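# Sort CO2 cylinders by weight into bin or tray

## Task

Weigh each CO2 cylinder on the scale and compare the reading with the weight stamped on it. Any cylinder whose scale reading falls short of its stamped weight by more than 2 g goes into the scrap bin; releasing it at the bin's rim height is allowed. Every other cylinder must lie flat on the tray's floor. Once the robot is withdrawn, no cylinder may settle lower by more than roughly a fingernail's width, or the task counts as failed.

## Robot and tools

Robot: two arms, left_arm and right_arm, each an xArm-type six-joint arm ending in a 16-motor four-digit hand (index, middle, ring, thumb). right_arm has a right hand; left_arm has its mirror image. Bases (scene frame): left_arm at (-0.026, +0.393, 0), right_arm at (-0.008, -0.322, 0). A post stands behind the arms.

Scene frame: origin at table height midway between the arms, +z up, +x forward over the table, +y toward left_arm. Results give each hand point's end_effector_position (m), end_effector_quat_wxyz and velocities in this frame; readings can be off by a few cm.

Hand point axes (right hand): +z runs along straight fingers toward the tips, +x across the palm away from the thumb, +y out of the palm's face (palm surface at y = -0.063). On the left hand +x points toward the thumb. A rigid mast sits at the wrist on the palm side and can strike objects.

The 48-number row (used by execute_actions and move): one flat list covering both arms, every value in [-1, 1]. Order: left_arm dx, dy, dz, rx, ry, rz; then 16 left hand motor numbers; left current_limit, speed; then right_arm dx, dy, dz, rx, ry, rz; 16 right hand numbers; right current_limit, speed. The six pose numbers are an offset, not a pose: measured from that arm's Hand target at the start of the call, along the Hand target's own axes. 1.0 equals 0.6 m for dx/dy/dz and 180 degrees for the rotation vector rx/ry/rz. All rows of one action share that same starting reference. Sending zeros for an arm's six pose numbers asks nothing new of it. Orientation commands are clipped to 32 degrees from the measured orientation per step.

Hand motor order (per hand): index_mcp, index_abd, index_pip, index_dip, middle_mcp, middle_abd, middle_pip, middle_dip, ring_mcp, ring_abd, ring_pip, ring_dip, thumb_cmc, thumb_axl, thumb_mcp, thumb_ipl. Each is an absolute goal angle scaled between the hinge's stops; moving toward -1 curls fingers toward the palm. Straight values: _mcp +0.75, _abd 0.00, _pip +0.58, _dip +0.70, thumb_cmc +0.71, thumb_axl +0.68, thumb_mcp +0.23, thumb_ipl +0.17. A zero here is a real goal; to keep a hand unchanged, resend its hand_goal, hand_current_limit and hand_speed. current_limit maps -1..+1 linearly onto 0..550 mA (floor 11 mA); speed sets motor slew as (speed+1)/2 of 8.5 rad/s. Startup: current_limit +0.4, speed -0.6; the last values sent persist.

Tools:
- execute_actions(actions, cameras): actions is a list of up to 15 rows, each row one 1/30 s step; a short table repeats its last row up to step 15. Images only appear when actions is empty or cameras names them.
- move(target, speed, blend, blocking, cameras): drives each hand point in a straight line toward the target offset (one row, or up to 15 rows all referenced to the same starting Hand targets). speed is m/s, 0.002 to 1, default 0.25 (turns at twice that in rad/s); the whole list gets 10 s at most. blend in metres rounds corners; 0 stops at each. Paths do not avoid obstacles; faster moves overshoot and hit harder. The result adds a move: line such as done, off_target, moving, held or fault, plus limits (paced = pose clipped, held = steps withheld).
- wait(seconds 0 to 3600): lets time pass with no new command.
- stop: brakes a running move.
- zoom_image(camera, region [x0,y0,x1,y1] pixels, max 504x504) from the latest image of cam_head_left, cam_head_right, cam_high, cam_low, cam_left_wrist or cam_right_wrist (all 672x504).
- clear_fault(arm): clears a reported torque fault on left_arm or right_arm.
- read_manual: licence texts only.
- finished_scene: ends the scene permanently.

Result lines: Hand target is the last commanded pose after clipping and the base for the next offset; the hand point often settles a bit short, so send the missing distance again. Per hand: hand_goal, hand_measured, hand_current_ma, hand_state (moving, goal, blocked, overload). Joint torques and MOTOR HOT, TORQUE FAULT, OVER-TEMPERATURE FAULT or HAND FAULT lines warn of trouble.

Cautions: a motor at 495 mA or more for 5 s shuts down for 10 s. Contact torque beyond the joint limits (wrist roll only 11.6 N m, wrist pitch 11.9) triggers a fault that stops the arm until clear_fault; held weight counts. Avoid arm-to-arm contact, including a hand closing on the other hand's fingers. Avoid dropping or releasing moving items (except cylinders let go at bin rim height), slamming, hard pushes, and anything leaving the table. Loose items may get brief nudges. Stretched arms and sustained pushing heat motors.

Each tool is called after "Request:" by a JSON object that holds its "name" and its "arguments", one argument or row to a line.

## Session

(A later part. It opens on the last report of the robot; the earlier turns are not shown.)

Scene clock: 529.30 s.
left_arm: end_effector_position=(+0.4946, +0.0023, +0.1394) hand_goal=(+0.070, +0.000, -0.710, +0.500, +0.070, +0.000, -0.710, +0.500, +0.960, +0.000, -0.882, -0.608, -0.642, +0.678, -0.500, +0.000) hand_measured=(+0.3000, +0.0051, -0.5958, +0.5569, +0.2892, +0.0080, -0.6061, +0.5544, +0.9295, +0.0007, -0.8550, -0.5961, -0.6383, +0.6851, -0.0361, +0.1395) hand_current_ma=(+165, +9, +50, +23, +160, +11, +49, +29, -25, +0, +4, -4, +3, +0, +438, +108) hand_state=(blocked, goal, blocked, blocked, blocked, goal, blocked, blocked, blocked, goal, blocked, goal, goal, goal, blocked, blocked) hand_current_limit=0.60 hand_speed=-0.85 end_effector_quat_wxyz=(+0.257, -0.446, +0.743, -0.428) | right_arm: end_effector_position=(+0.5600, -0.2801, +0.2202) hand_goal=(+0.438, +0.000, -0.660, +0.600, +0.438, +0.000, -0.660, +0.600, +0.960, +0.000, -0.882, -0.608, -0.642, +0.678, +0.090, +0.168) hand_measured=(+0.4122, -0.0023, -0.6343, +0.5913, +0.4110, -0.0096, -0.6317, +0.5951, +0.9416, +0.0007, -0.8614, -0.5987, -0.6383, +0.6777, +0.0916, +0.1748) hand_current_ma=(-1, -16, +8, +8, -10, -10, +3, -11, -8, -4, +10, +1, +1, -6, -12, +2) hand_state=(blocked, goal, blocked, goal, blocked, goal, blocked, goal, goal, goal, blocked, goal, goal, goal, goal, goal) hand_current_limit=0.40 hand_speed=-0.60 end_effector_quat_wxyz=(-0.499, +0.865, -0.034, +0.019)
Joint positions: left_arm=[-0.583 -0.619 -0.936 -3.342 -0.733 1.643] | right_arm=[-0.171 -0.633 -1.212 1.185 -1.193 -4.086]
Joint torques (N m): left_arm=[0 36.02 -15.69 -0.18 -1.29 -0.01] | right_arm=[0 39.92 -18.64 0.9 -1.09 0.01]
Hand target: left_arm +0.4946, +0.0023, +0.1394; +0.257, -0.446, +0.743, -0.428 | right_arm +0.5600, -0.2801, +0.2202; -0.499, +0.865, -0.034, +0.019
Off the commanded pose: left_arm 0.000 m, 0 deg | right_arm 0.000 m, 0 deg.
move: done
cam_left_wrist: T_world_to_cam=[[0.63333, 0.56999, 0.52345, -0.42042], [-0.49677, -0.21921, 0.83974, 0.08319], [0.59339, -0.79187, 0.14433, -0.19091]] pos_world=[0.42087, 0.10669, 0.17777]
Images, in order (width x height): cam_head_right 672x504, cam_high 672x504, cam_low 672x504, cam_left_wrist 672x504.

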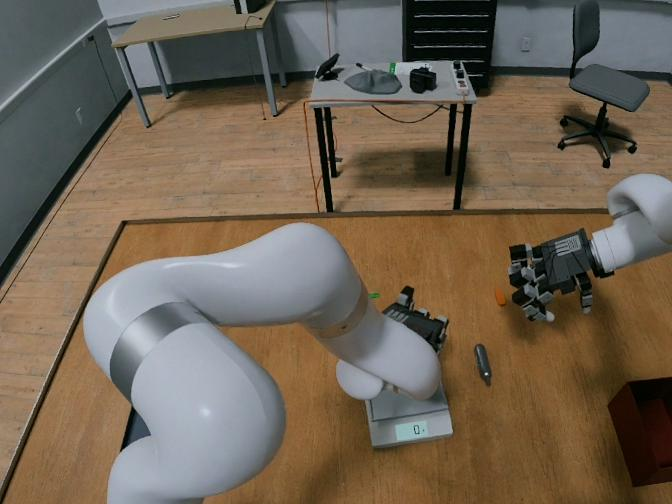

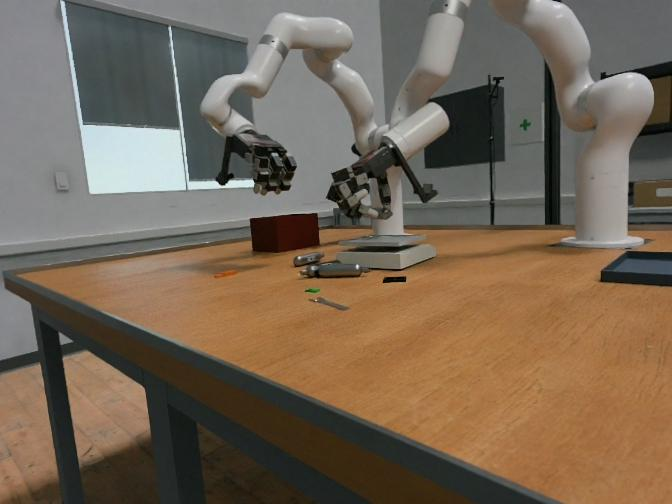

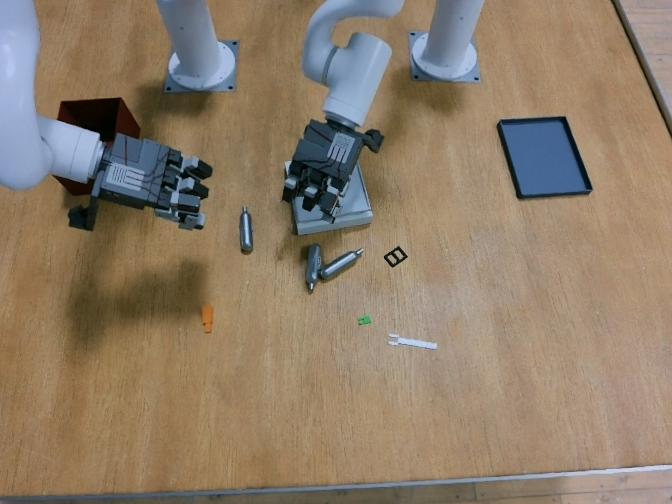

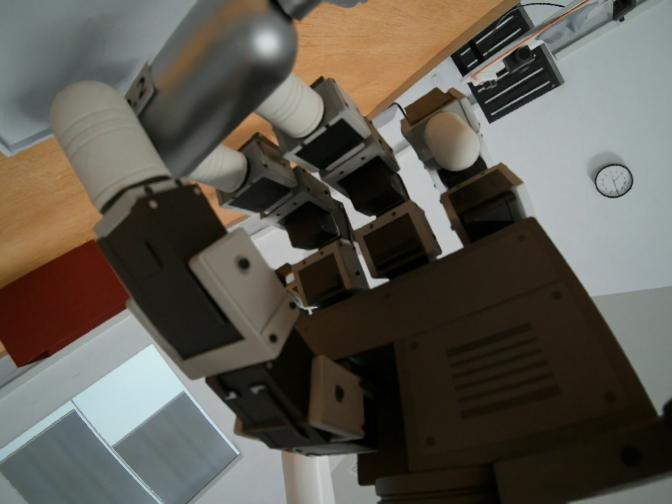

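Request:
{"name": "move", "arguments": {
  "target": [0,0.067,0.0387,0,0,0, 0.07,0,-0.71,0.50,0.07,0,-0.71,0.50,0.96,0,-0.883,-0.609,-0.643,0.678,-0.5,0.0,0.6,-0.85, 0,0,0,0,0,0, 0.437,0,-0.66,0.6,0.437,0,-0.66,0.6,0.96,0,-0.883,-0.609,-0.643,0.678,0.09,0.168,0.4,-0.6],
  "cameras": ["cam_high","cam_low","cam_head_right"],
  "speed": 0.06
}}

Request:
{"name": "zoom_image", "arguments": {
  "camera": "cam_high",
  "region": [320, 190, 450, 280]
}}

Request:
{"name": "zoom_image", "arguments": {
  "camera": "cam_head_right",
  "region": [340, 330, 480, 460]
}}

Scene clock: 539.90 s.
left_arm: end_effector_position=(+0.4946, +0.0024, +0.0930) hand_goal=(+0.070, +0.000, -0.710, +0.500, +0.070, +0.000, -0.710, +0.500, +0.960, +0.000, -0.882, -0.608, -0.642, +0.678, -0.500, +0.000) hand_measured=(+0.3012, +0.0051, -0.5971, +0.5582, +0.2892, +0.0080, -0.6048, +0.5544, +0.9295, -0.0008, -0.8550, -0.5961, -0.6396, +0.6862, -0.0361, +0.1386) hand_current_ma=(+167, +1, +44, +30, +165, +13, +58, +30, -17, +0, +6, -12, +11, +0, +432, +104) hand_state=(blocked, goal, blocked, blocked, blocked, goal, blocked, blocked, blocked, goal, blocked, goal, goal, goal, blocked, blocked) hand_current_limit=0.60 hand_speed=-0.85 end_effector_quat_wxyz=(+0.257, -0.446, +0.743, -0.428) | right_arm: end_effector_position=(+0.5600, -0.2801, +0.2202) hand_goal=(+0.438, +0.000, -0.660, +0.600, +0.438, +0.000, -0.660, +0.600, +0.960, +0.000, -0.882, -0.608, -0.642, +0.678, +0.090, +0.168) hand_measured=(+0.4122, -0.0023, -0.6343, +0.5926, +0.4110, -0.0081, -0.6317, +0.5951, +0.9416, +0.0021, -0.8614, -0.5999, -0.6371, +0.6777, +0.0916, +0.1748) hand_current_ma=(-9, +1, +14, +11, -7, -4, +5, -8, -4, -5, +8, -6, +5, -16, -11, -3) hand_state=(blocked, goal, blocked, goal, blocked, goal, blocked, goal, goal, goal, blocked, goal, goal, goal, goal, goal) hand_current_limit=0.40 hand_speed=-0.60 end_effector_quat_wxyz=(-0.499, +0.865, -0.034, +0.019)
Joint positions: left_arm=[-0.583 -0.721 -0.953 -3.326 -0.816 1.62] | right_arm=[-0.171 -0.633 -1.212 1.185 -1.193 -4.086]
Joint torques (N m): left_arm=[0 37.52 -14.42 -0.13 -1.29 0] | right_arm=[0 39.92 -18.64 0.9 -1.09 0.01]
Hand target: left_arm +0.4946, +0.0024, +0.0930; +0.257, -0.446, +0.743, -0.428 | right_arm +0.5600, -0.2801, +0.2202; -0.499, +0.865, -0.034, +0.019
Off the commanded pose: left_arm 0.000 m, 0 deg | right_arm 0.000 m, 0 deg.
move: done
Images, in order (width x height): cam_head_right 672x504, cam_high 672x504, cam_low 672x504.

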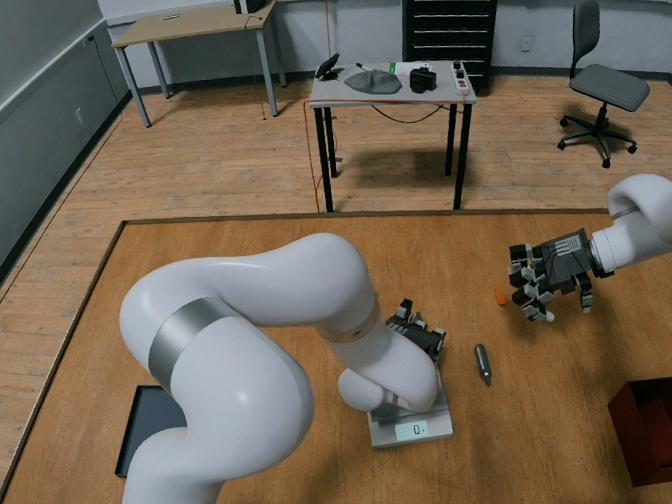

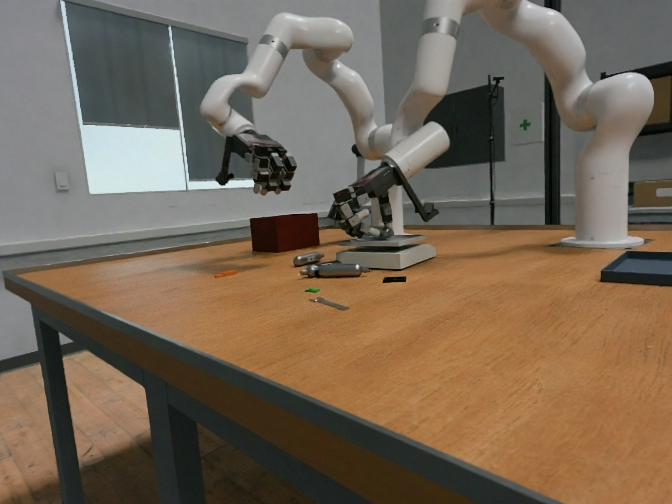

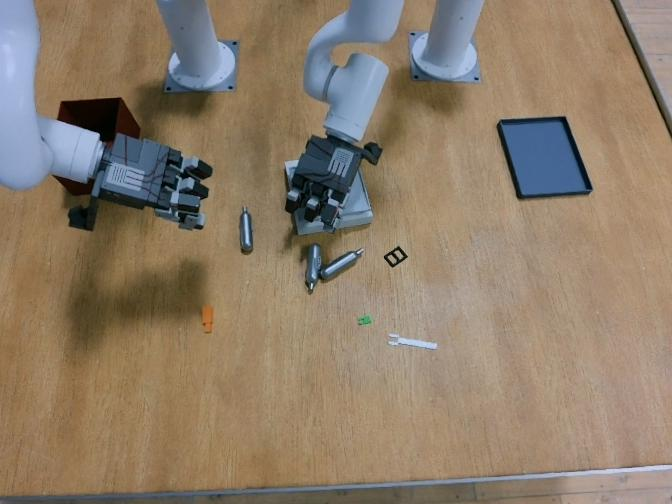

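Scaled by 3.877.

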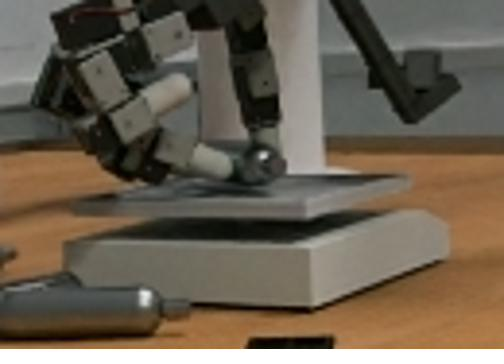

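Scaled by 3.600.

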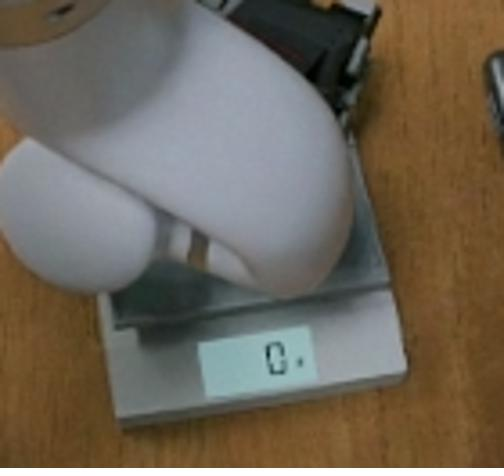

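Request:
{"name": "move", "arguments": {
  "target": [0,0.0043,0.0025,0,0,0, 0.07,0,-0.71,0.50,0.07,0,-0.71,0.50,0.96,0,-0.883,-0.609,-0.643,0.678,-0.5,0.0,0.6,-0.85, 0,0,0,0,0,0, 0.437,0,-0.66,0.6,0.437,0,-0.66,0.6,0.96,0,-0.883,-0.609,-0.643,0.678,0.09,0.168,0.4,-0.6],
  "cameras": ["cam_high","cam_head_right"],
  "speed": 0.02
}}

Request:
{"name": "zoom_image", "arguments": {
  "camera": "cam_high",
  "region": [340, 210, 420, 260]
}}

Request:
{"name": "zoom_image", "arguments": {
  "camera": "cam_head_right",
  "region": [380, 410, 460, 450]
}}

Scene clock: 544.40 s.
left_arm: end_effector_position=(+0.4946, +0.0024, +0.0900) hand_goal=(+0.070, +0.000, -0.710, +0.500, +0.070, +0.000, -0.710, +0.500, +0.960, +0.000, -0.882, -0.608, -0.642, +0.678, -0.500, +0.000) hand_measured=(+0.3012, +0.0065, -0.5958, +0.5582, +0.2892, +0.0080, -0.6048, +0.5544, +0.9295, +0.0007, -0.8537, -0.5961, -0.6408, +0.6862, -0.0361, +0.1395) hand_current_ma=(+165, +12, +53, +18, +155, +7, +52, +25, -14, +5, -2, -5, +14, -3, +447, +108) hand_state=(blocked, goal, blocked, blocked, blocked, goal, blocked, blocked, blocked, goal, blocked, goal, goal, goal, blocked, blocked) hand_current_limit=0.60 hand_speed=-0.85 end_effector_quat_wxyz=(+0.257, -0.446, +0.743, -0.428) | right_arm: end_effector_position=(+0.5600, -0.2801, +0.2202) hand_goal=(+0.438, +0.000, -0.660, +0.600, +0.438, +0.000, -0.660, +0.600, +0.960, +0.000, -0.882, -0.608, -0.642, +0.678, +0.090, +0.168) hand_measured=(+0.4134, -0.0037, -0.6343, +0.5913, +0.4110, -0.0081, -0.6317, +0.5951, +0.9416, +0.0021, -0.8627, -0.5999, -0.6371, +0.6777, +0.0906, +0.1748) hand_current_ma=(-1, -2, +9, +12, -5, -9, +1, -6, -1, -11, +11, +2, +10, -9, -12, -4) hand_state=(blocked, goal, blocked, goal, blocked, goal, blocked, goal, goal, goal, blocked, goal, goal, goal, goal, goal) hand_current_limit=0.40 hand_speed=-0.60 end_effector_quat_wxyz=(-0.499, +0.865, -0.034, +0.019)
Joint positions: left_arm=[-0.583 -0.727 -0.955 -3.325 -0.821 1.619] | right_arm=[-0.171 -0.633 -1.212 1.185 -1.193 -4.086]
Joint torques (N m): left_arm=[0 37.62 -14.34 -0.13 -1.29 0] | right_arm=[0 39.92 -18.64 0.9 -1.09 0.01]
Hand target: left_arm +0.4946, +0.0024, +0.0900; +0.257, -0.446, +0.743, -0.428 | right_arm +0.5600, -0.2801, +0.2202; -0.499, +0.865, -0.034, +0.019
Off the commanded pose: left_arm 0.000 m, 0 deg | right_arm 0.000 m, 0 deg.
move: done
Images, in order (width x height): cam_head_right 672x504, cam_high 672x504.

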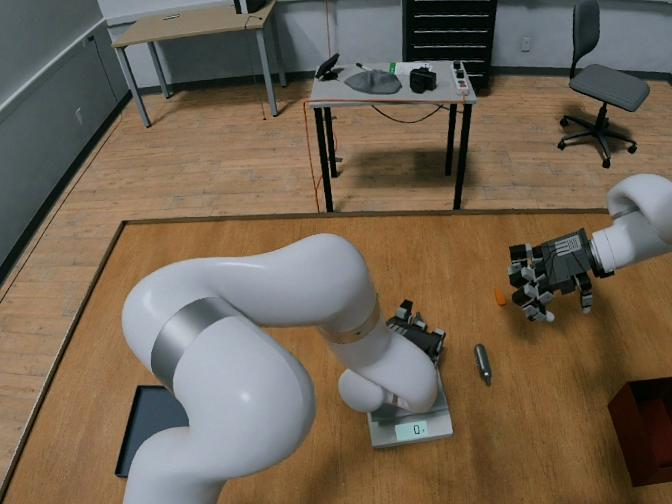

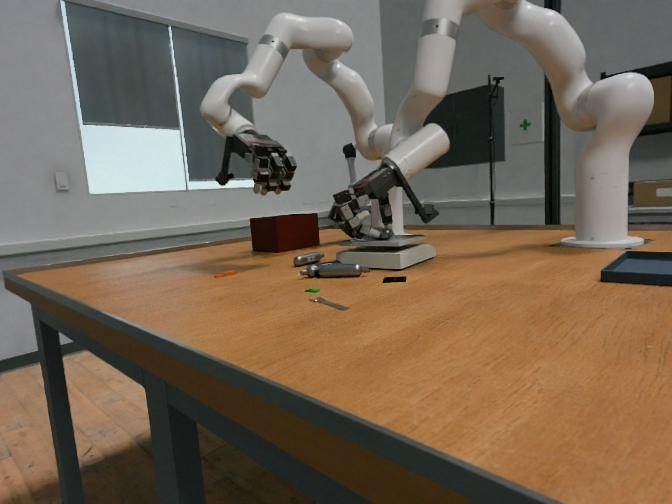

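Scaled by 6.300.

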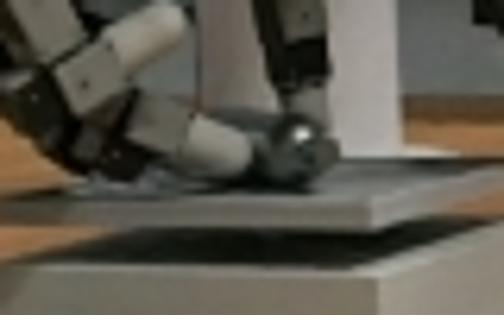

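Scaled by 6.300.

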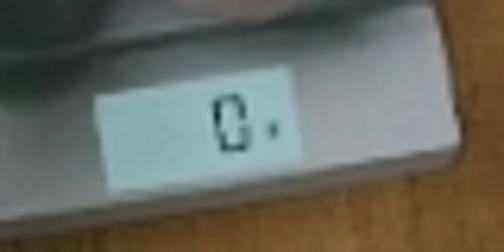

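Continue lowering by 1.5 mm steps.

Request:
{"name": "move", "arguments": {
  "target": [0,0.0029,0.00165,0,0,0, 0.07,0,-0.71,0.50,0.07,0,-0.71,0.50,0.96,0,-0.883,-0.609,-0.643,0.678,-0.5,0.0,0.6,-0.85, 0,0,0,0,0,0, 0.437,0,-0.66,0.6,0.437,0,-0.66,0.6,0.96,0,-0.883,-0.609,-0.643,0.678,0.09,0.168,0.4,-0.6],
  "cameras": ["cam_head_right"],
  "speed": 0.02
}}

Request:
{"name": "zoom_image", "arguments": {
  "camera": "cam_head_right",
  "region": [380, 410, 460, 450]
}}

Scene clock: 548.43 s.
left_arm: end_effector_position=(+0.4946, +0.0024, +0.0880) hand_goal=(+0.070, +0.000, -0.710, +0.500, +0.070, +0.000, -0.710, +0.500, +0.960, +0.000, -0.882, -0.608, -0.642, +0.678, -0.500, +0.000) hand_measured=(+0.3000, +0.0051, -0.5971, +0.5493, +0.2892, +0.0065, -0.6048, +0.5531, +0.9295, +0.0007, -0.8550, -0.5948, -0.6421, +0.6851, -0.0351, +0.1395) hand_current_ma=(+163, +4, +59, +20, +151, +6, +53, +29, -18, +3, -1, -7, +10, +9, +437, +104) hand_state=(blocked, goal, blocked, blocked, blocked, goal, blocked, blocked, blocked, goal, blocked, goal, goal, goal, blocked, blocked) hand_current_limit=0.60 hand_speed=-0.85 end_effector_quat_wxyz=(+0.257, -0.446, +0.743, -0.428) | right_arm: end_effector_position=(+0.5600, -0.2801, +0.2202) hand_goal=(+0.438, +0.000, -0.660, +0.600, +0.438, +0.000, -0.660, +0.600, +0.960, +0.000, -0.882, -0.608, -0.642, +0.678, +0.090, +0.168) hand_measured=(+0.4122, -0.0037, -0.6343, +0.5913, +0.4110, -0.0096, -0.6317, +0.5939, +0.9416, +0.0007, -0.8614, -0.5999, -0.6371, +0.6777, +0.0906, +0.1748) hand_current_ma=(+0, -15, +13, +3, -15, -6, +2, -5, -4, -7, +4, -8, -2, -14, -9, -1) hand_state=(blocked, goal, blocked, goal, blocked, goal, blocked, goal, goal, goal, blocked, goal, goal, goal, goal, goal) hand_current_limit=0.40 hand_speed=-0.60 end_effector_quat_wxyz=(-0.499, +0.865, -0.034, +0.019)
Joint positions: left_arm=[-0.583 -0.732 -0.956 -3.324 -0.824 1.618] | right_arm=[-0.171 -0.633 -1.212 1.185 -1.193 -4.086]
Joint torques (N m): left_arm=[0 18.34 -14.28 -0.12 -1.29 -2.55] | right_arm=[0 39.92 -18.64 0.9 -1.09 0.01]
Hand target: left_arm +0.4946, +0.0024, +0.0880; +0.257, -0.446, +0.743, -0.428 | right_arm +0.5600, -0.2801, +0.2202; -0.499, +0.865, -0.034, +0.019
Off the commanded pose: left_arm 0.000 m, 0 deg | right_arm 0.000 m, 0 deg.
move: done

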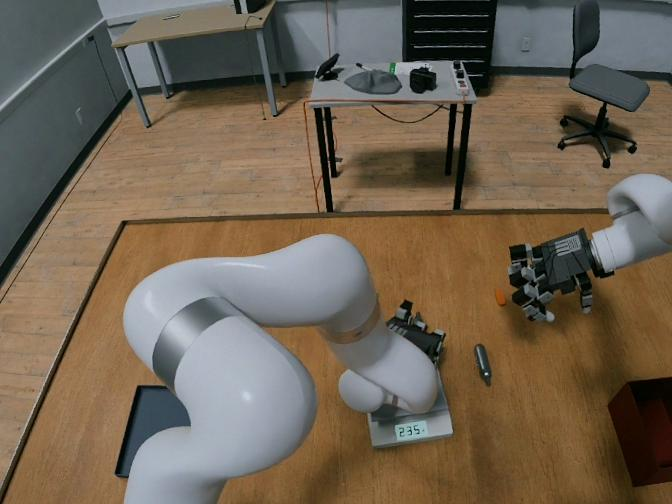

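Scaled by 6.300.

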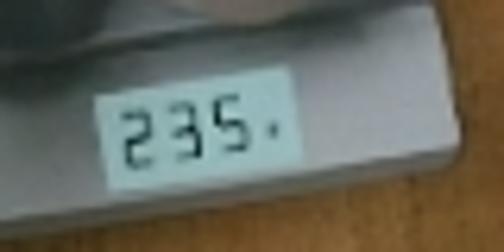

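Request:
{"name": "move", "arguments": {
  "target": [
    [0,0,0,0,0,0, 0.29,0,-0.6,0.556,0.285,0,-0.606,0.554,0.96,0,-0.883,-0.609,-0.643,0.678,-0.035,0.139,0.6,-0.9, 0,0,0,0,0,0, 0.437,0,-0.66,0.6,0.437,0,-0.66,0.6,0.96,0,-0.883,-0.609,-0.643,0.678,0.09,0.168,0.4,-0.6],
    [0,0,0,0,0,0, 0.29,0,-0.6,0.556,0.285,0,-0.606,0.554,0.96,0,-0.883,-0.609,-0.643,0.678,0.08,0.168,0.6,-0.95, 0,0,0,0,0,0, 0.437,0,-0.66,0.6,0.437,0,-0.66,0.6,0.96,0,-0.883,-0.609,-0.643,0.678,0.09,0.168,0.4,-0.6],
    [0,0,0,0,0,0, 0.36,0,-0.61,0.57,0.36,0,-0.61,0.57,0.96,0,-0.883,-0.609,-0.643,0.678,0.08,0.168,0.6,-0.95, 0,0,0,0,0,0, 0.437,0,-0.66,0.6,0.437,0,-0.66,0.6,0.96,0,-0.883,-0.609,-0.643,0.678,0.09,0.168,0.4,-0.6]
  ],
  "cameras": ["cam_head_right","cam_high","cam_left_wrist"],
  "speed": 0.02
}}

Request:
{"name": "zoom_image", "arguments": {
  "camera": "cam_head_right",
  "region": [380, 410, 460, 450]
}}

Request:
{"name": "zoom_image", "arguments": {
  "camera": "cam_high",
  "region": [320, 190, 450, 280]
}}

Scene clock: 561.87 s.
left_arm: end_effector_position=(+0.4946, +0.0024, +0.0880) hand_goal=(+0.360, +0.000, -0.610, +0.570, +0.360, +0.000, -0.610, +0.570, +0.960, +0.000, -0.882, -0.608, -0.642, +0.678, +0.080, +0.168) hand_measured=(+0.3229, +0.0051, -0.5920, +0.5607, +0.3181, +0.0051, -0.6022, +0.5595, +0.9307, -0.0008, -0.8550, -0.5961, -0.6408, +0.6851, -0.0806, +0.1929) hand_current_ma=(-14, +5, +0, -12, -11, +12, -3, -2, -16, +1, +3, -4, +9, +7, -1, +1) hand_state=(blocked, goal, goal, goal, blocked, goal, goal, goal, blocked, goal, blocked, goal, goal, goal, moving, blocked) hand_current_limit=0.60 hand_speed=-0.95 end_effector_quat_wxyz=(+0.257, -0.446, +0.743, -0.428) | right_arm: end_effector_position=(+0.5600, -0.2801, +0.2202) hand_goal=(+0.438, +0.000, -0.660, +0.600, +0.438, +0.000, -0.660, +0.600, +0.960, +0.000, -0.882, -0.608, -0.642, +0.678, +0.090, +0.168) hand_measured=(+0.4122, -0.0023, -0.6343, +0.5913, +0.4110, -0.0096, -0.6317, +0.5951, +0.9416, +0.0007, -0.8627, -0.5999, -0.6371, +0.6777, +0.0906, +0.1748) hand_current_ma=(-6, -4, +10, +4, -14, -4, -4, -11, -3, -8, +3, -3, +3, -13, -11, +1) hand_state=(blocked, goal, blocked, goal, blocked, goal, blocked, goal, goal, goal, blocked, goal, goal, goal, goal, goal) hand_current_limit=0.40 hand_speed=-0.60 end_effector_quat_wxyz=(-0.499, +0.865, -0.034, +0.019)
Joint positions: left_arm=[-0.583 -0.732 -0.956 -3.324 -0.824 1.618] | right_arm=[-0.171 -0.633 -1.212 1.185 -1.193 -4.086]
Joint torques (N m): left_arm=[0 37.68 -14.29 -0.12 -1.3 0] | right_arm=[0 39.92 -18.64 0.9 -1.09 0.01]
Hand target: left_arm +0.4946, +0.0024, +0.0880; +0.257, -0.446, +0.743, -0.428 | right_arm +0.5600, -0.2801, +0.2202; -0.499, +0.865, -0.034, +0.019
Off the commanded pose: left_arm 0.000 m, 0 deg | right_arm 0.000 m, 0 deg.
move: done
cam_left_wrist: T_world_to_cam=[[0.63333, 0.56999, 0.52345, -0.39346], [-0.49677, -0.21921, 0.83974, 0.12643], [0.59339, -0.79187, 0.14433, -0.18348]] pos_world=[0.42087, 0.10669, 0.12627]

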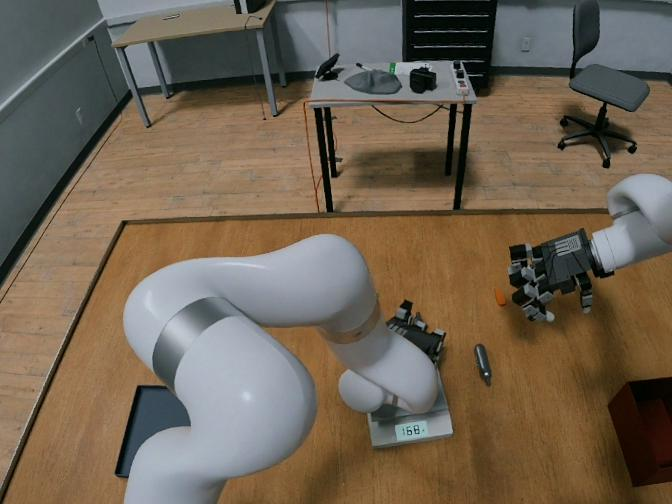

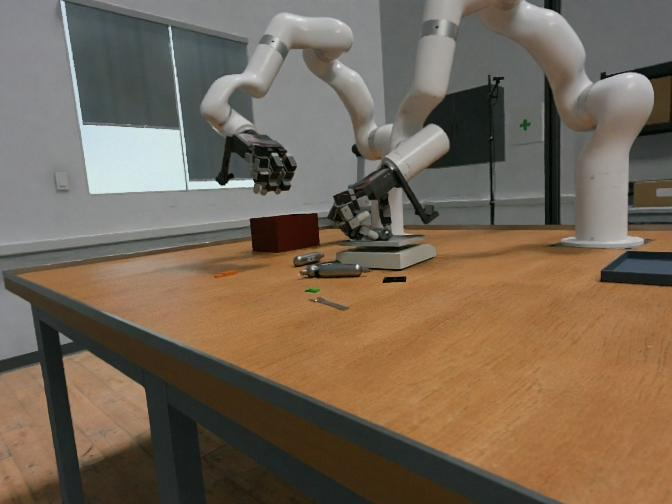

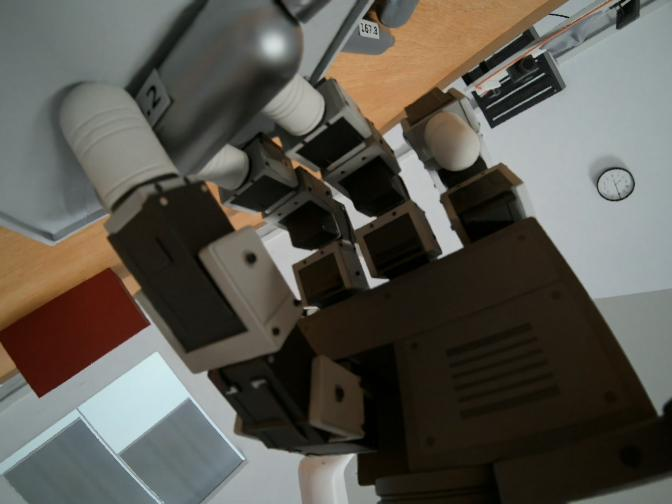

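Scaled by 6.300.

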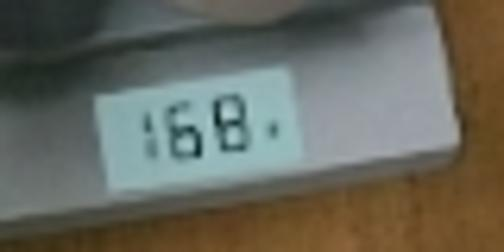

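Scaled by 3.877.

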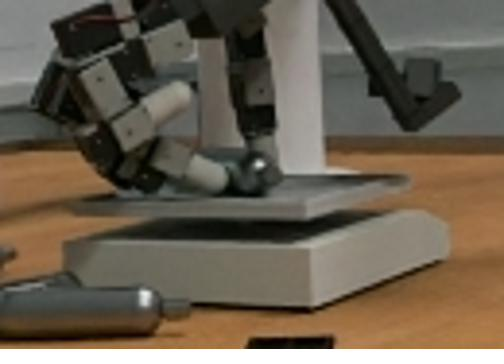

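Request:
{"name": "execute_actions", "arguments": {
  "actions": []
}}

Scene clock: 580.70 s.
left_arm: end_effector_position=(+0.4946, +0.0024, +0.0880) hand_goal=(+0.360, +0.000, -0.610, +0.570, +0.360, +0.000, -0.610, +0.570, +0.960, +0.000, -0.882, -0.608, -0.642, +0.678, +0.080, +0.168) hand_measured=(+0.3229, +0.0065, -0.5932, +0.5607, +0.3181, +0.0051, -0.6035, +0.5582, +0.9295, -0.0008, -0.8537, -0.5961, -0.6408, +0.6851, +0.0599, +0.1748) hand_current_ma=(-17, +10, -4, -12, -4, +7, -4, +3, -13, -6, +2, +0, +7, -3, -20, -6) hand_state=(blocked, goal, goal, goal, blocked, goal, goal, goal, blocked, goal, blocked, goal, goal, goal, blocked, goal) hand_current_limit=0.60 hand_speed=-0.95 end_effector_quat_wxyz=(+0.257, -0.446, +0.743, -0.428) | right_arm: end_effector_position=(+0.5600, -0.2801, +0.2202) hand_goal=(+0.438, +0.000, -0.660, +0.600, +0.438, +0.000, -0.660, +0.600, +0.960, +0.000, -0.882, -0.608, -0.642, +0.678, +0.090, +0.168) hand_measured=(+0.4122, -0.0023, -0.6343, +0.5913, +0.4098, -0.0081, -0.6317, +0.5939, +0.9416, +0.0021, -0.8627, -0.5999, -0.6383, +0.6777, +0.0916, +0.1748) hand_current_ma=(-3, -8, +11, +6, -12, -2, +3, -17, -2, -1, +1, -3, +6, -15, -17, -4) hand_state=(blocked, goal, blocked, goal, blocked, goal, blocked, goal, goal, goal, blocked, goal, goal, goal, goal, goal) hand_current_limit=0.40 hand_speed=-0.60 end_effector_quat_wxyz=(-0.499, +0.865, -0.034, +0.019)
Joint positions: left_arm=[-0.583 -0.732 -0.956 -3.324 -0.824 1.618] | right_arm=[-0.171 -0.633 -1.212 1.185 -1.193 -4.086]
Joint velocities: within noise
Joint torques (N m): left_arm=[0 37.68 -14.28 -0.12 -1.29 0] | right_arm=[0 39.92 -18.64 0.9 -1.09 0.01]
Hand target: left_arm +0.4946, +0.0024, +0.0880; +0.257, -0.446, +0.743, -0.428 | right_arm +0.5600, -0.2801, +0.2202; -0.499, +0.865, -0.034, +0.019
Off the commanded pose: left_arm 0.000 m, 0 deg | right_arm 0.000 m, 0 deg.
camera_calibration:
cam_left_wrist: T_world_to_cam=[[0.63333, 0.56999, 0.52345, -0.39346], [-0.49677, -0.21921, 0.83974, 0.12643], [0.59339, -0.79187, 0.14433, -0.18348]] pos_world=[0.42087, 0.10669, 0.12627]
cam_right_wrist: T_world_to_cam=[[-0.79258, -0.22994, -0.56475, 0.53753], [-0.49451, -0.29947, 0.81595, -0.02737], [-0.35674, 0.92598, 0.12365, 0.55599]] pos_world=[0.61085, -0.39943, 0.25715]

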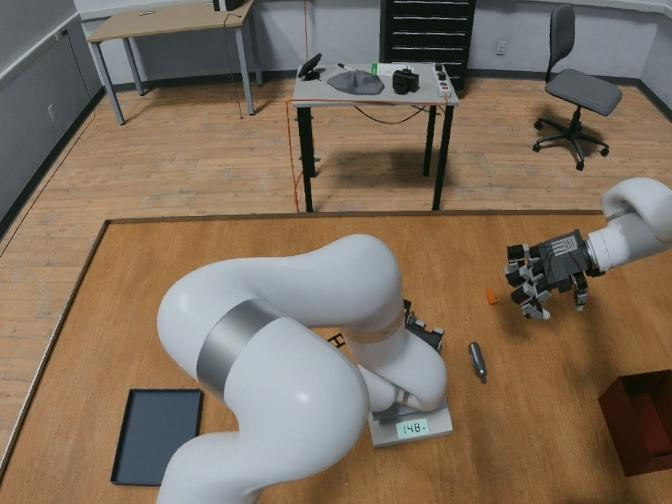

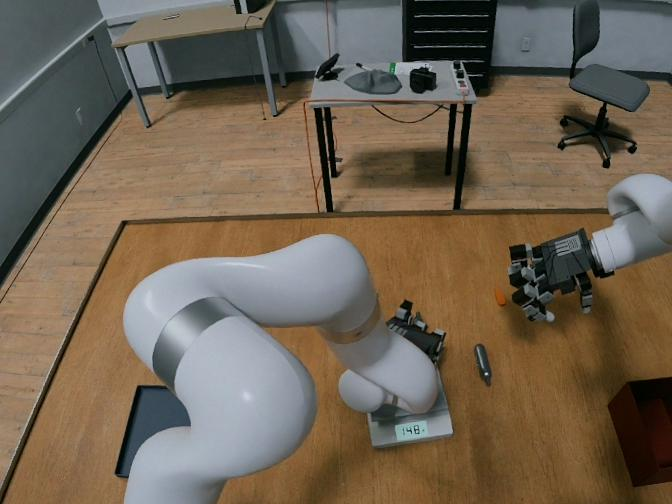

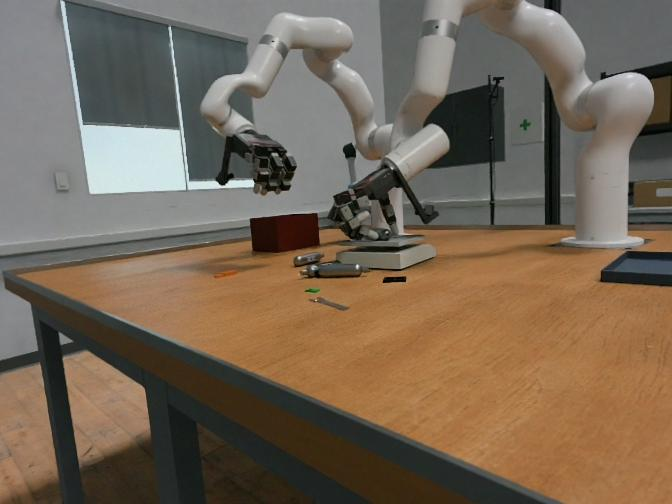

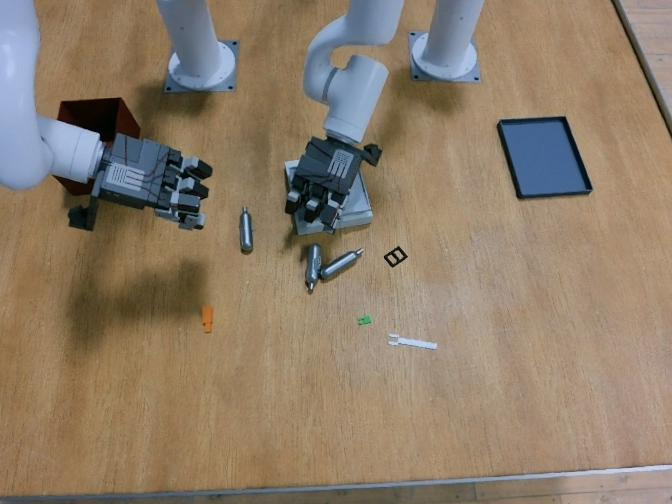

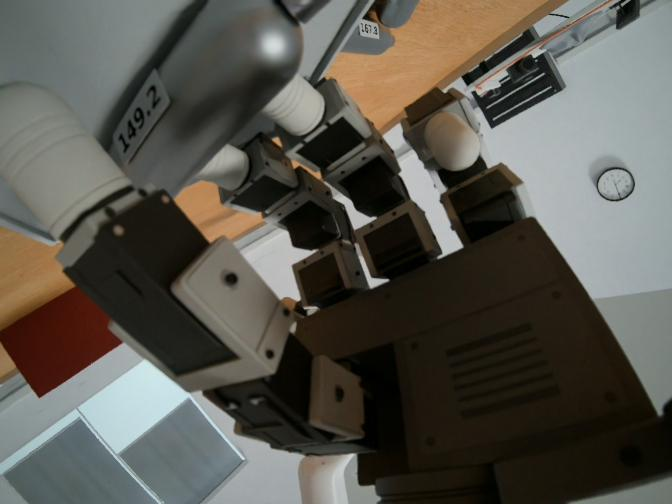

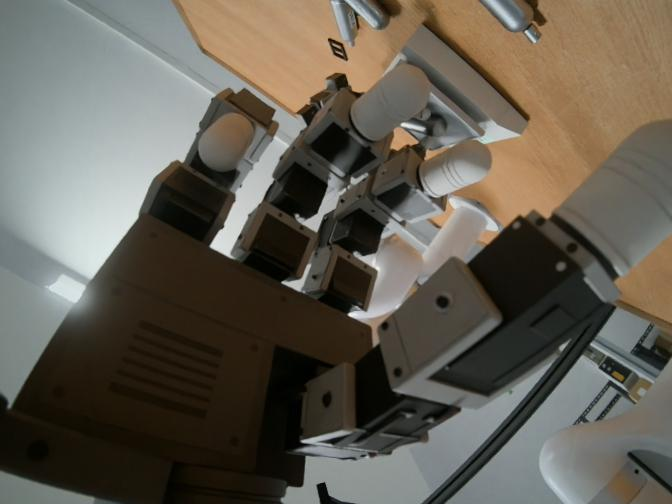

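Request:
{"name": "zoom_image", "arguments": {
  "camera": "cam_head_right",
  "region": [380, 410, 460, 450]
}}

Request:
{"name": "zoom_image", "arguments": {
  "camera": "cam_left_wrist",
  "region": [0, 0, 400, 300]
}}

Scaled by 6.300.

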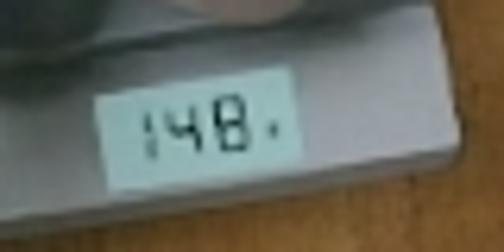

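Scaled by 1.260 from the camera's image (finer frame: 960x720).

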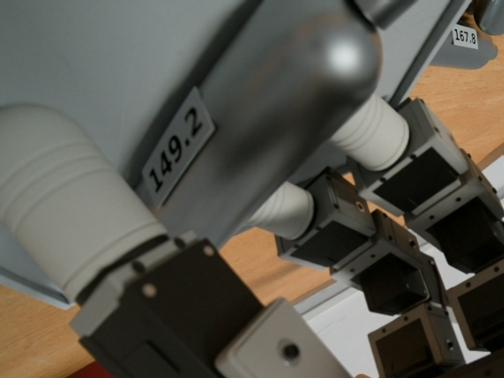

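Request:
{"name": "move", "arguments": {
  "target": [
    [0,0,0,0,0,0, 0.40,0,-0.61,0.57,0.40,0,-0.61,0.57,0.96,0,-0.883,-0.609,-0.643,0.678,0.12,0.168,0.6,-0.93, 0,0,0,0,0,0, 0.437,0,-0.66,0.6,0.437,0,-0.66,0.6,0.96,0,-0.883,-0.609,-0.643,0.678,0.09,0.168,0.4,-0.6],
    [0,-0.1588,-0.0917,0,0,0, 0.40,0,-0.61,0.57,0.40,0,-0.61,0.57,0.96,0,-0.883,-0.609,-0.643,0.678,0.12,0.168,0.6,-0.93, 0,0,0,0,0,0, 0.437,0,-0.66,0.6,0.437,0,-0.66,0.6,0.96,0,-0.883,-0.609,-0.643,0.678,0.09,0.168,0.4,-0.6]
  ],
  "speed": 0.06,
  "cameras": ["cam_head_right","cam_low","cam_high","cam_left_wrist"]
}}

Request:
{"name": "zoom_image", "arguments": {
  "camera": "cam_head_right",
  "region": [380, 410, 460, 450]
}}

Scene clock: 591.77 s.
left_arm: end_effector_position=(+0.4947, +0.0023, +0.1980) hand_goal=(+0.400, +0.000, -0.610, +0.570, +0.400, +0.000, -0.610, +0.570, +0.960, +0.000, -0.882, -0.608, -0.642, +0.678, +0.120, +0.168) hand_measured=(+0.3543, +0.0051, -0.5932, +0.5607, +0.3555, +0.0065, -0.6035, +0.5582, +0.9295, -0.0008, -0.8550, -0.5948, -0.6396, +0.6851, +0.0985, +0.1738) hand_current_ma=(-23, +2, +11, -11, -14, +6, -1, +3, -29, +0, -1, -5, +8, +1, -3, -7) hand_state=(blocked, goal, goal, goal, blocked, goal, goal, goal, blocked, goal, blocked, goal, goal, goal, blocked, goal) hand_current_limit=0.60 hand_speed=-0.93 end_effector_quat_wxyz=(+0.257, -0.446, +0.743, -0.428) | right_arm: end_effector_position=(+0.5600, -0.2801, +0.2202) hand_goal=(+0.438, +0.000, -0.660, +0.600, +0.438, +0.000, -0.660, +0.600, +0.960, +0.000, -0.882, -0.608, -0.642, +0.678, +0.090, +0.168) hand_measured=(+0.4122, -0.0023, -0.6343, +0.5913, +0.4110, -0.0081, -0.6317, +0.5939, +0.9416, +0.0007, -0.8614, -0.5987, -0.6383, +0.6777, +0.0906, +0.1738) hand_current_ma=(-8, -8, +6, +7, -14, -10, +2, -2, +2, -14, -2, -2, -4, -9, -7, -3) hand_state=(blocked, goal, blocked, goal, blocked, goal, blocked, goal, goal, goal, blocked, goal, goal, goal, goal, goal) hand_current_limit=0.40 hand_speed=-0.60 end_effector_quat_wxyz=(-0.499, +0.865, -0.034, +0.019)
Joint positions: left_arm=[-0.583 -0.501 -0.933 -3.373 -0.621 1.683] | right_arm=[-0.171 -0.633 -1.212 1.185 -1.193 -4.086]
Joint torques (N m): left_arm=[0 34.1 -17.28 -0.24 -1.29 -0.01] | right_arm=[0 39.92 -18.64 0.9 -1.09 0.01]
Hand target: left_arm +0.4947, +0.0022, +0.1981; +0.257, -0.446, +0.743, -0.428 | right_arm +0.5600, -0.2801, +0.2202; -0.499, +0.865, -0.034, +0.019
Off the commanded pose: left_arm 0.000 m, 0 deg | right_arm 0.000 m, 0 deg.
move: done
cam_left_wrist: T_world_to_cam=[[0.63333, 0.56999, 0.52345, -0.45104], [-0.49677, -0.21921, 0.83974, 0.03409], [0.59339, -0.79187, 0.14433, -0.19949]] pos_world=[0.42097, 0.10659, 0.23627]
Images, in order (width x height): cam_head_right 672x504, cam_high 672x504, cam_low 672x504, cam_left_wrist 672x504.

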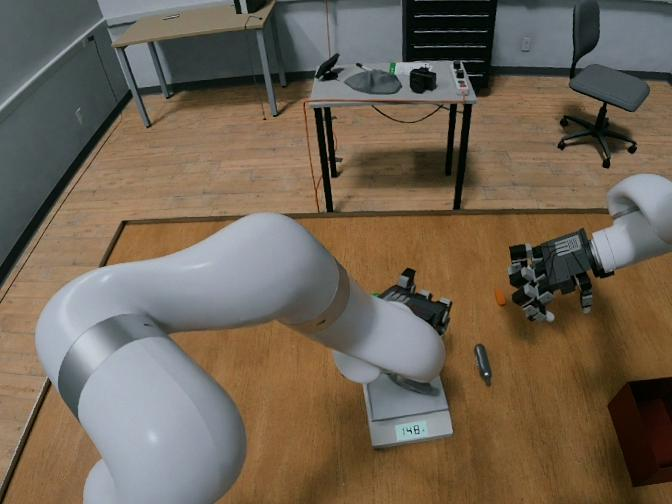

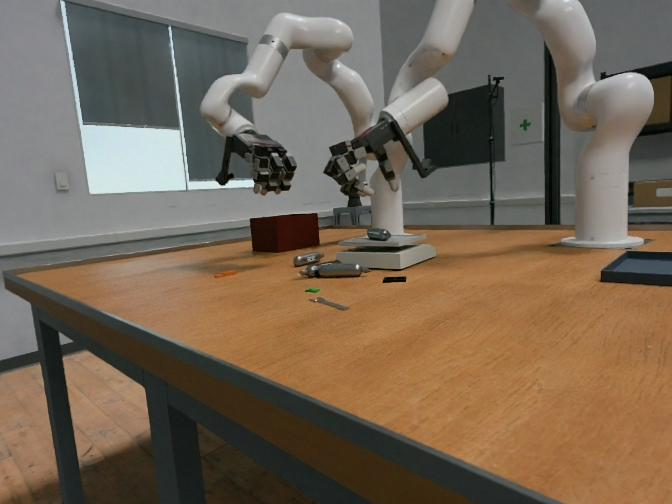

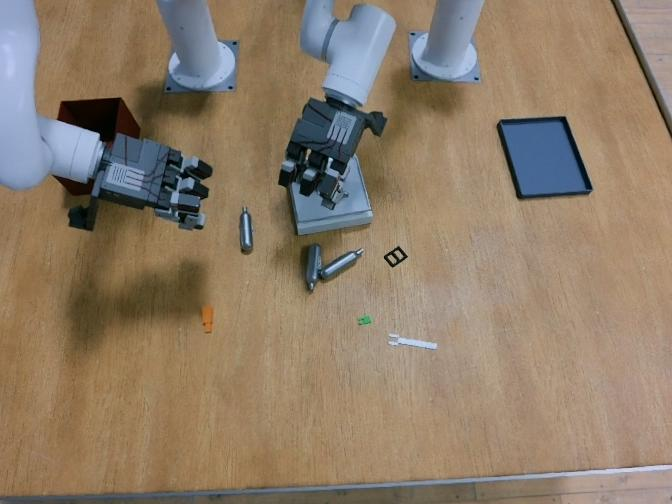

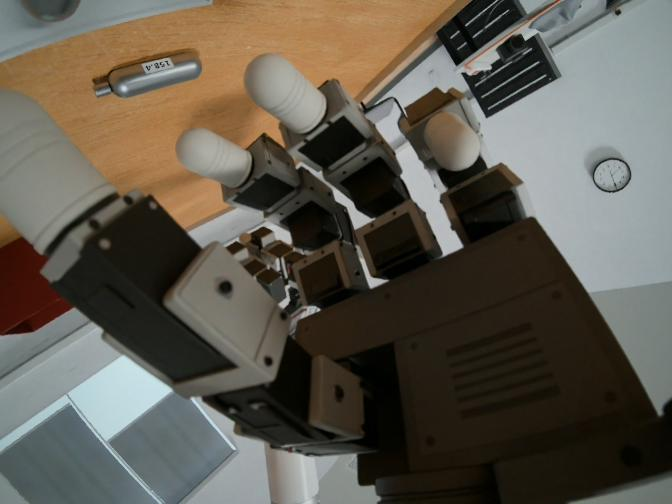

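Scaled by 6.300.

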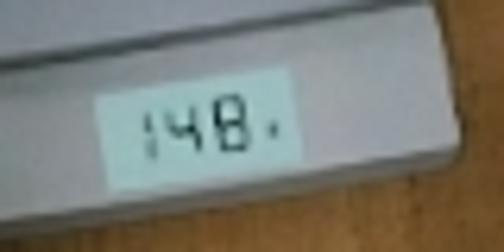

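Request:
{"name": "zoom_image", "arguments": {
  "camera": "cam_low",
  "region": [270, 140, 390, 240]
}}

Request:
{"name": "zoom_image", "arguments": {
  "camera": "cam_left_wrist",
  "region": [0, 0, 300, 220]
}}

Request:
{"name": "zoom_image", "arguments": {
  "camera": "cam_high",
  "region": [320, 170, 460, 290]
}}

Scaled by 4.200.

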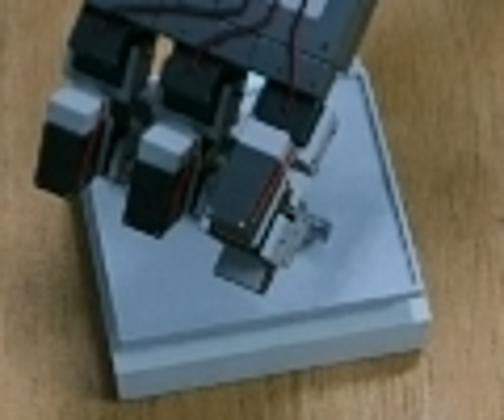

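Scaled by 1.680 from the camera's image (finer frame: 960x720).

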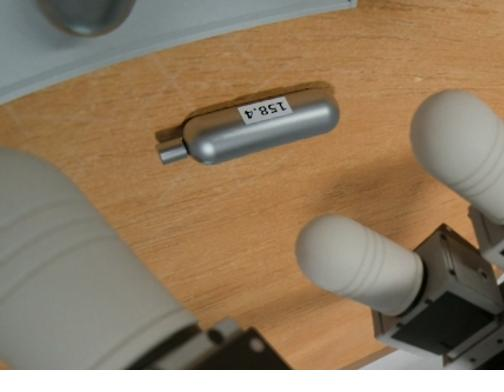

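Scaled by 3.600.

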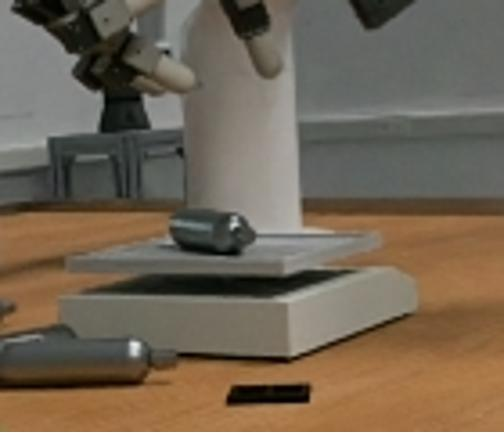

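Request:
{"name": "move", "arguments": {
  "target": [0,0.1588,0.0917,0,0,0, 0.40,0,-0.61,0.57,0.40,0,-0.61,0.57,0.96,0,-0.883,-0.609,-0.643,0.678,0.12,0.168,0.6,-0.85, 0,0,0,0,0,0, 0.437,0,-0.66,0.6,0.437,0,-0.66,0.6,0.96,0,-0.883,-0.609,-0.643,0.678,0.09,0.168,0.4,-0.6],
  "speed": 0.08,
  "cameras": ["cam_head_right","cam_high","cam_left_wrist"]
}}

Request:
{"name": "zoom_image", "arguments": {
  "camera": "cam_left_wrist",
  "region": [0, 0, 400, 300]
}}

Scene clock: 601.97 s.
left_arm: end_effector_position=(+0.4945, +0.0023, +0.0880) hand_goal=(+0.400, +0.000, -0.610, +0.570, +0.400, +0.000, -0.610, +0.570, +0.960, +0.000, -0.882, -0.608, -0.642, +0.678, +0.120, +0.168) hand_measured=(+0.3567, +0.0065, -0.5932, +0.5607, +0.3591, +0.0051, -0.6022, +0.5582, +0.9295, +0.0007, -0.8537, -0.5961, -0.6396, +0.6851, +0.0985, +0.1748) hand_current_ma=(-15, +5, -6, -6, -8, +7, -4, +3, -21, +0, +2, -8, +5, -7, -11, -6) hand_state=(blocked, goal, goal, goal, blocked, goal, goal, goal, blocked, goal, blocked, goal, goal, goal, blocked, goal) hand_current_limit=0.60 hand_speed=-0.85 end_effector_quat_wxyz=(+0.257, -0.446, +0.743, -0.428) | right_arm: end_effector_position=(+0.5600, -0.2801, +0.2202) hand_goal=(+0.438, +0.000, -0.660, +0.600, +0.438, +0.000, -0.660, +0.600, +0.960, +0.000, -0.882, -0.608, -0.642, +0.678, +0.090, +0.168) hand_measured=(+0.4122, -0.0037, -0.6343, +0.5913, +0.4110, -0.0096, -0.6317, +0.5939, +0.9416, +0.0007, -0.8627, -0.5999, -0.6371, +0.6777, +0.0916, +0.1748) hand_current_ma=(-1, -2, +7, +7, -5, -9, +1, -3, -5, -10, +4, -1, +1, -10, -9, +0) hand_state=(blocked, goal, blocked, goal, blocked, goal, blocked, goal, goal, goal, blocked, goal, goal, goal, goal, goal) hand_current_limit=0.40 hand_speed=-0.60 end_effector_quat_wxyz=(-0.499, +0.865, -0.034, +0.019)
Joint positions: left_arm=[-0.583 -0.732 -0.956 -3.324 -0.824 1.618] | right_arm=[-0.171 -0.633 -1.212 1.185 -1.193 -4.086]
Joint torques (N m): left_arm=[0 37.68 -14.28 -0.12 -6.88 0] | right_arm=[0 39.92 -18.64 0.9 -1.09 0.01]
Hand target: left_arm +0.4946, +0.0024, +0.0880; +0.257, -0.446, +0.743, -0.428 | right_arm +0.5600, -0.2801, +0.2202; -0.499, +0.865, -0.034, +0.019
Off the commanded pose: left_arm 0.000 m, 0 deg | right_arm 0.000 m, 0 deg.
move: done
cam_left_wrist: T_world_to_cam=[[0.63333, 0.56999, 0.52345, -0.39351], [-0.49677, -0.21921, 0.83974, 0.12635], [0.59339, -0.79187, 0.14433, -0.18349]] pos_world=[0.42087, 0.10669, 0.12637]

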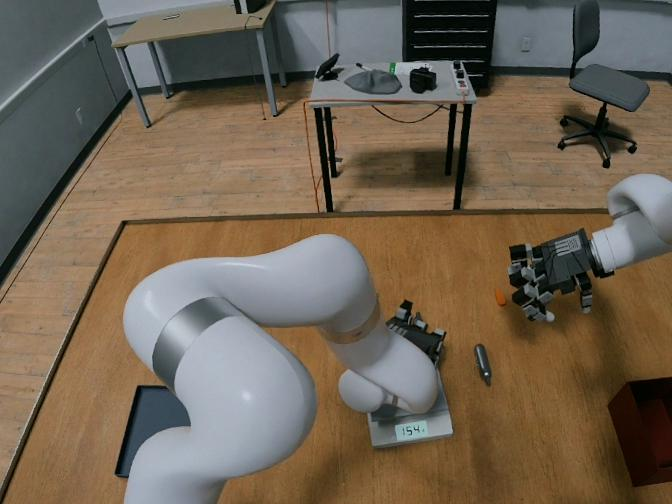

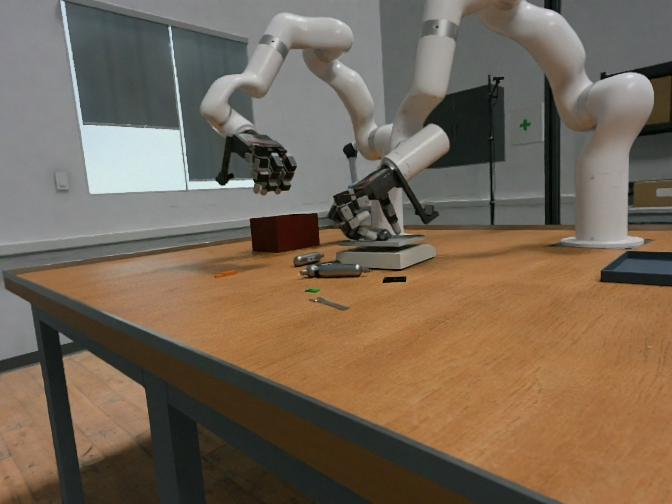

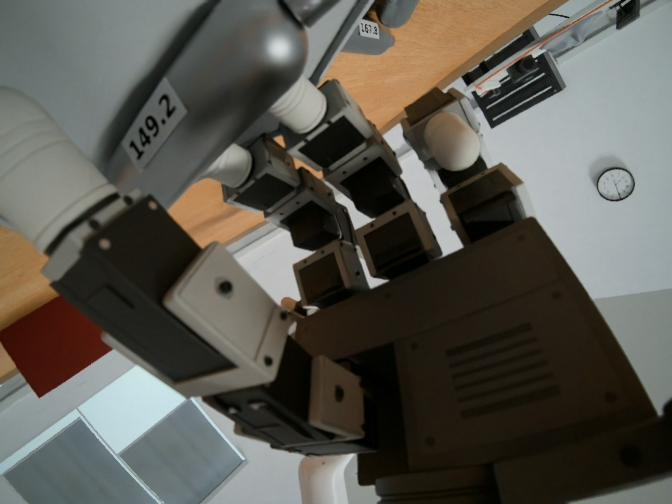

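Scaled by 1.260 from the camera's image (finer frame: 960x720).

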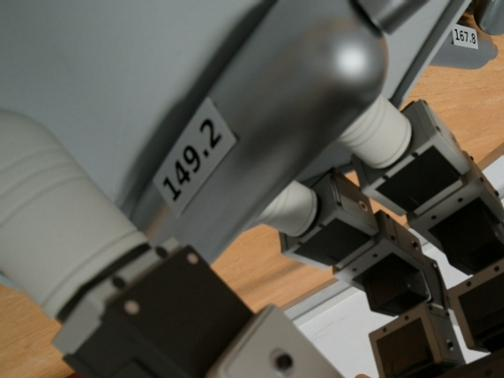

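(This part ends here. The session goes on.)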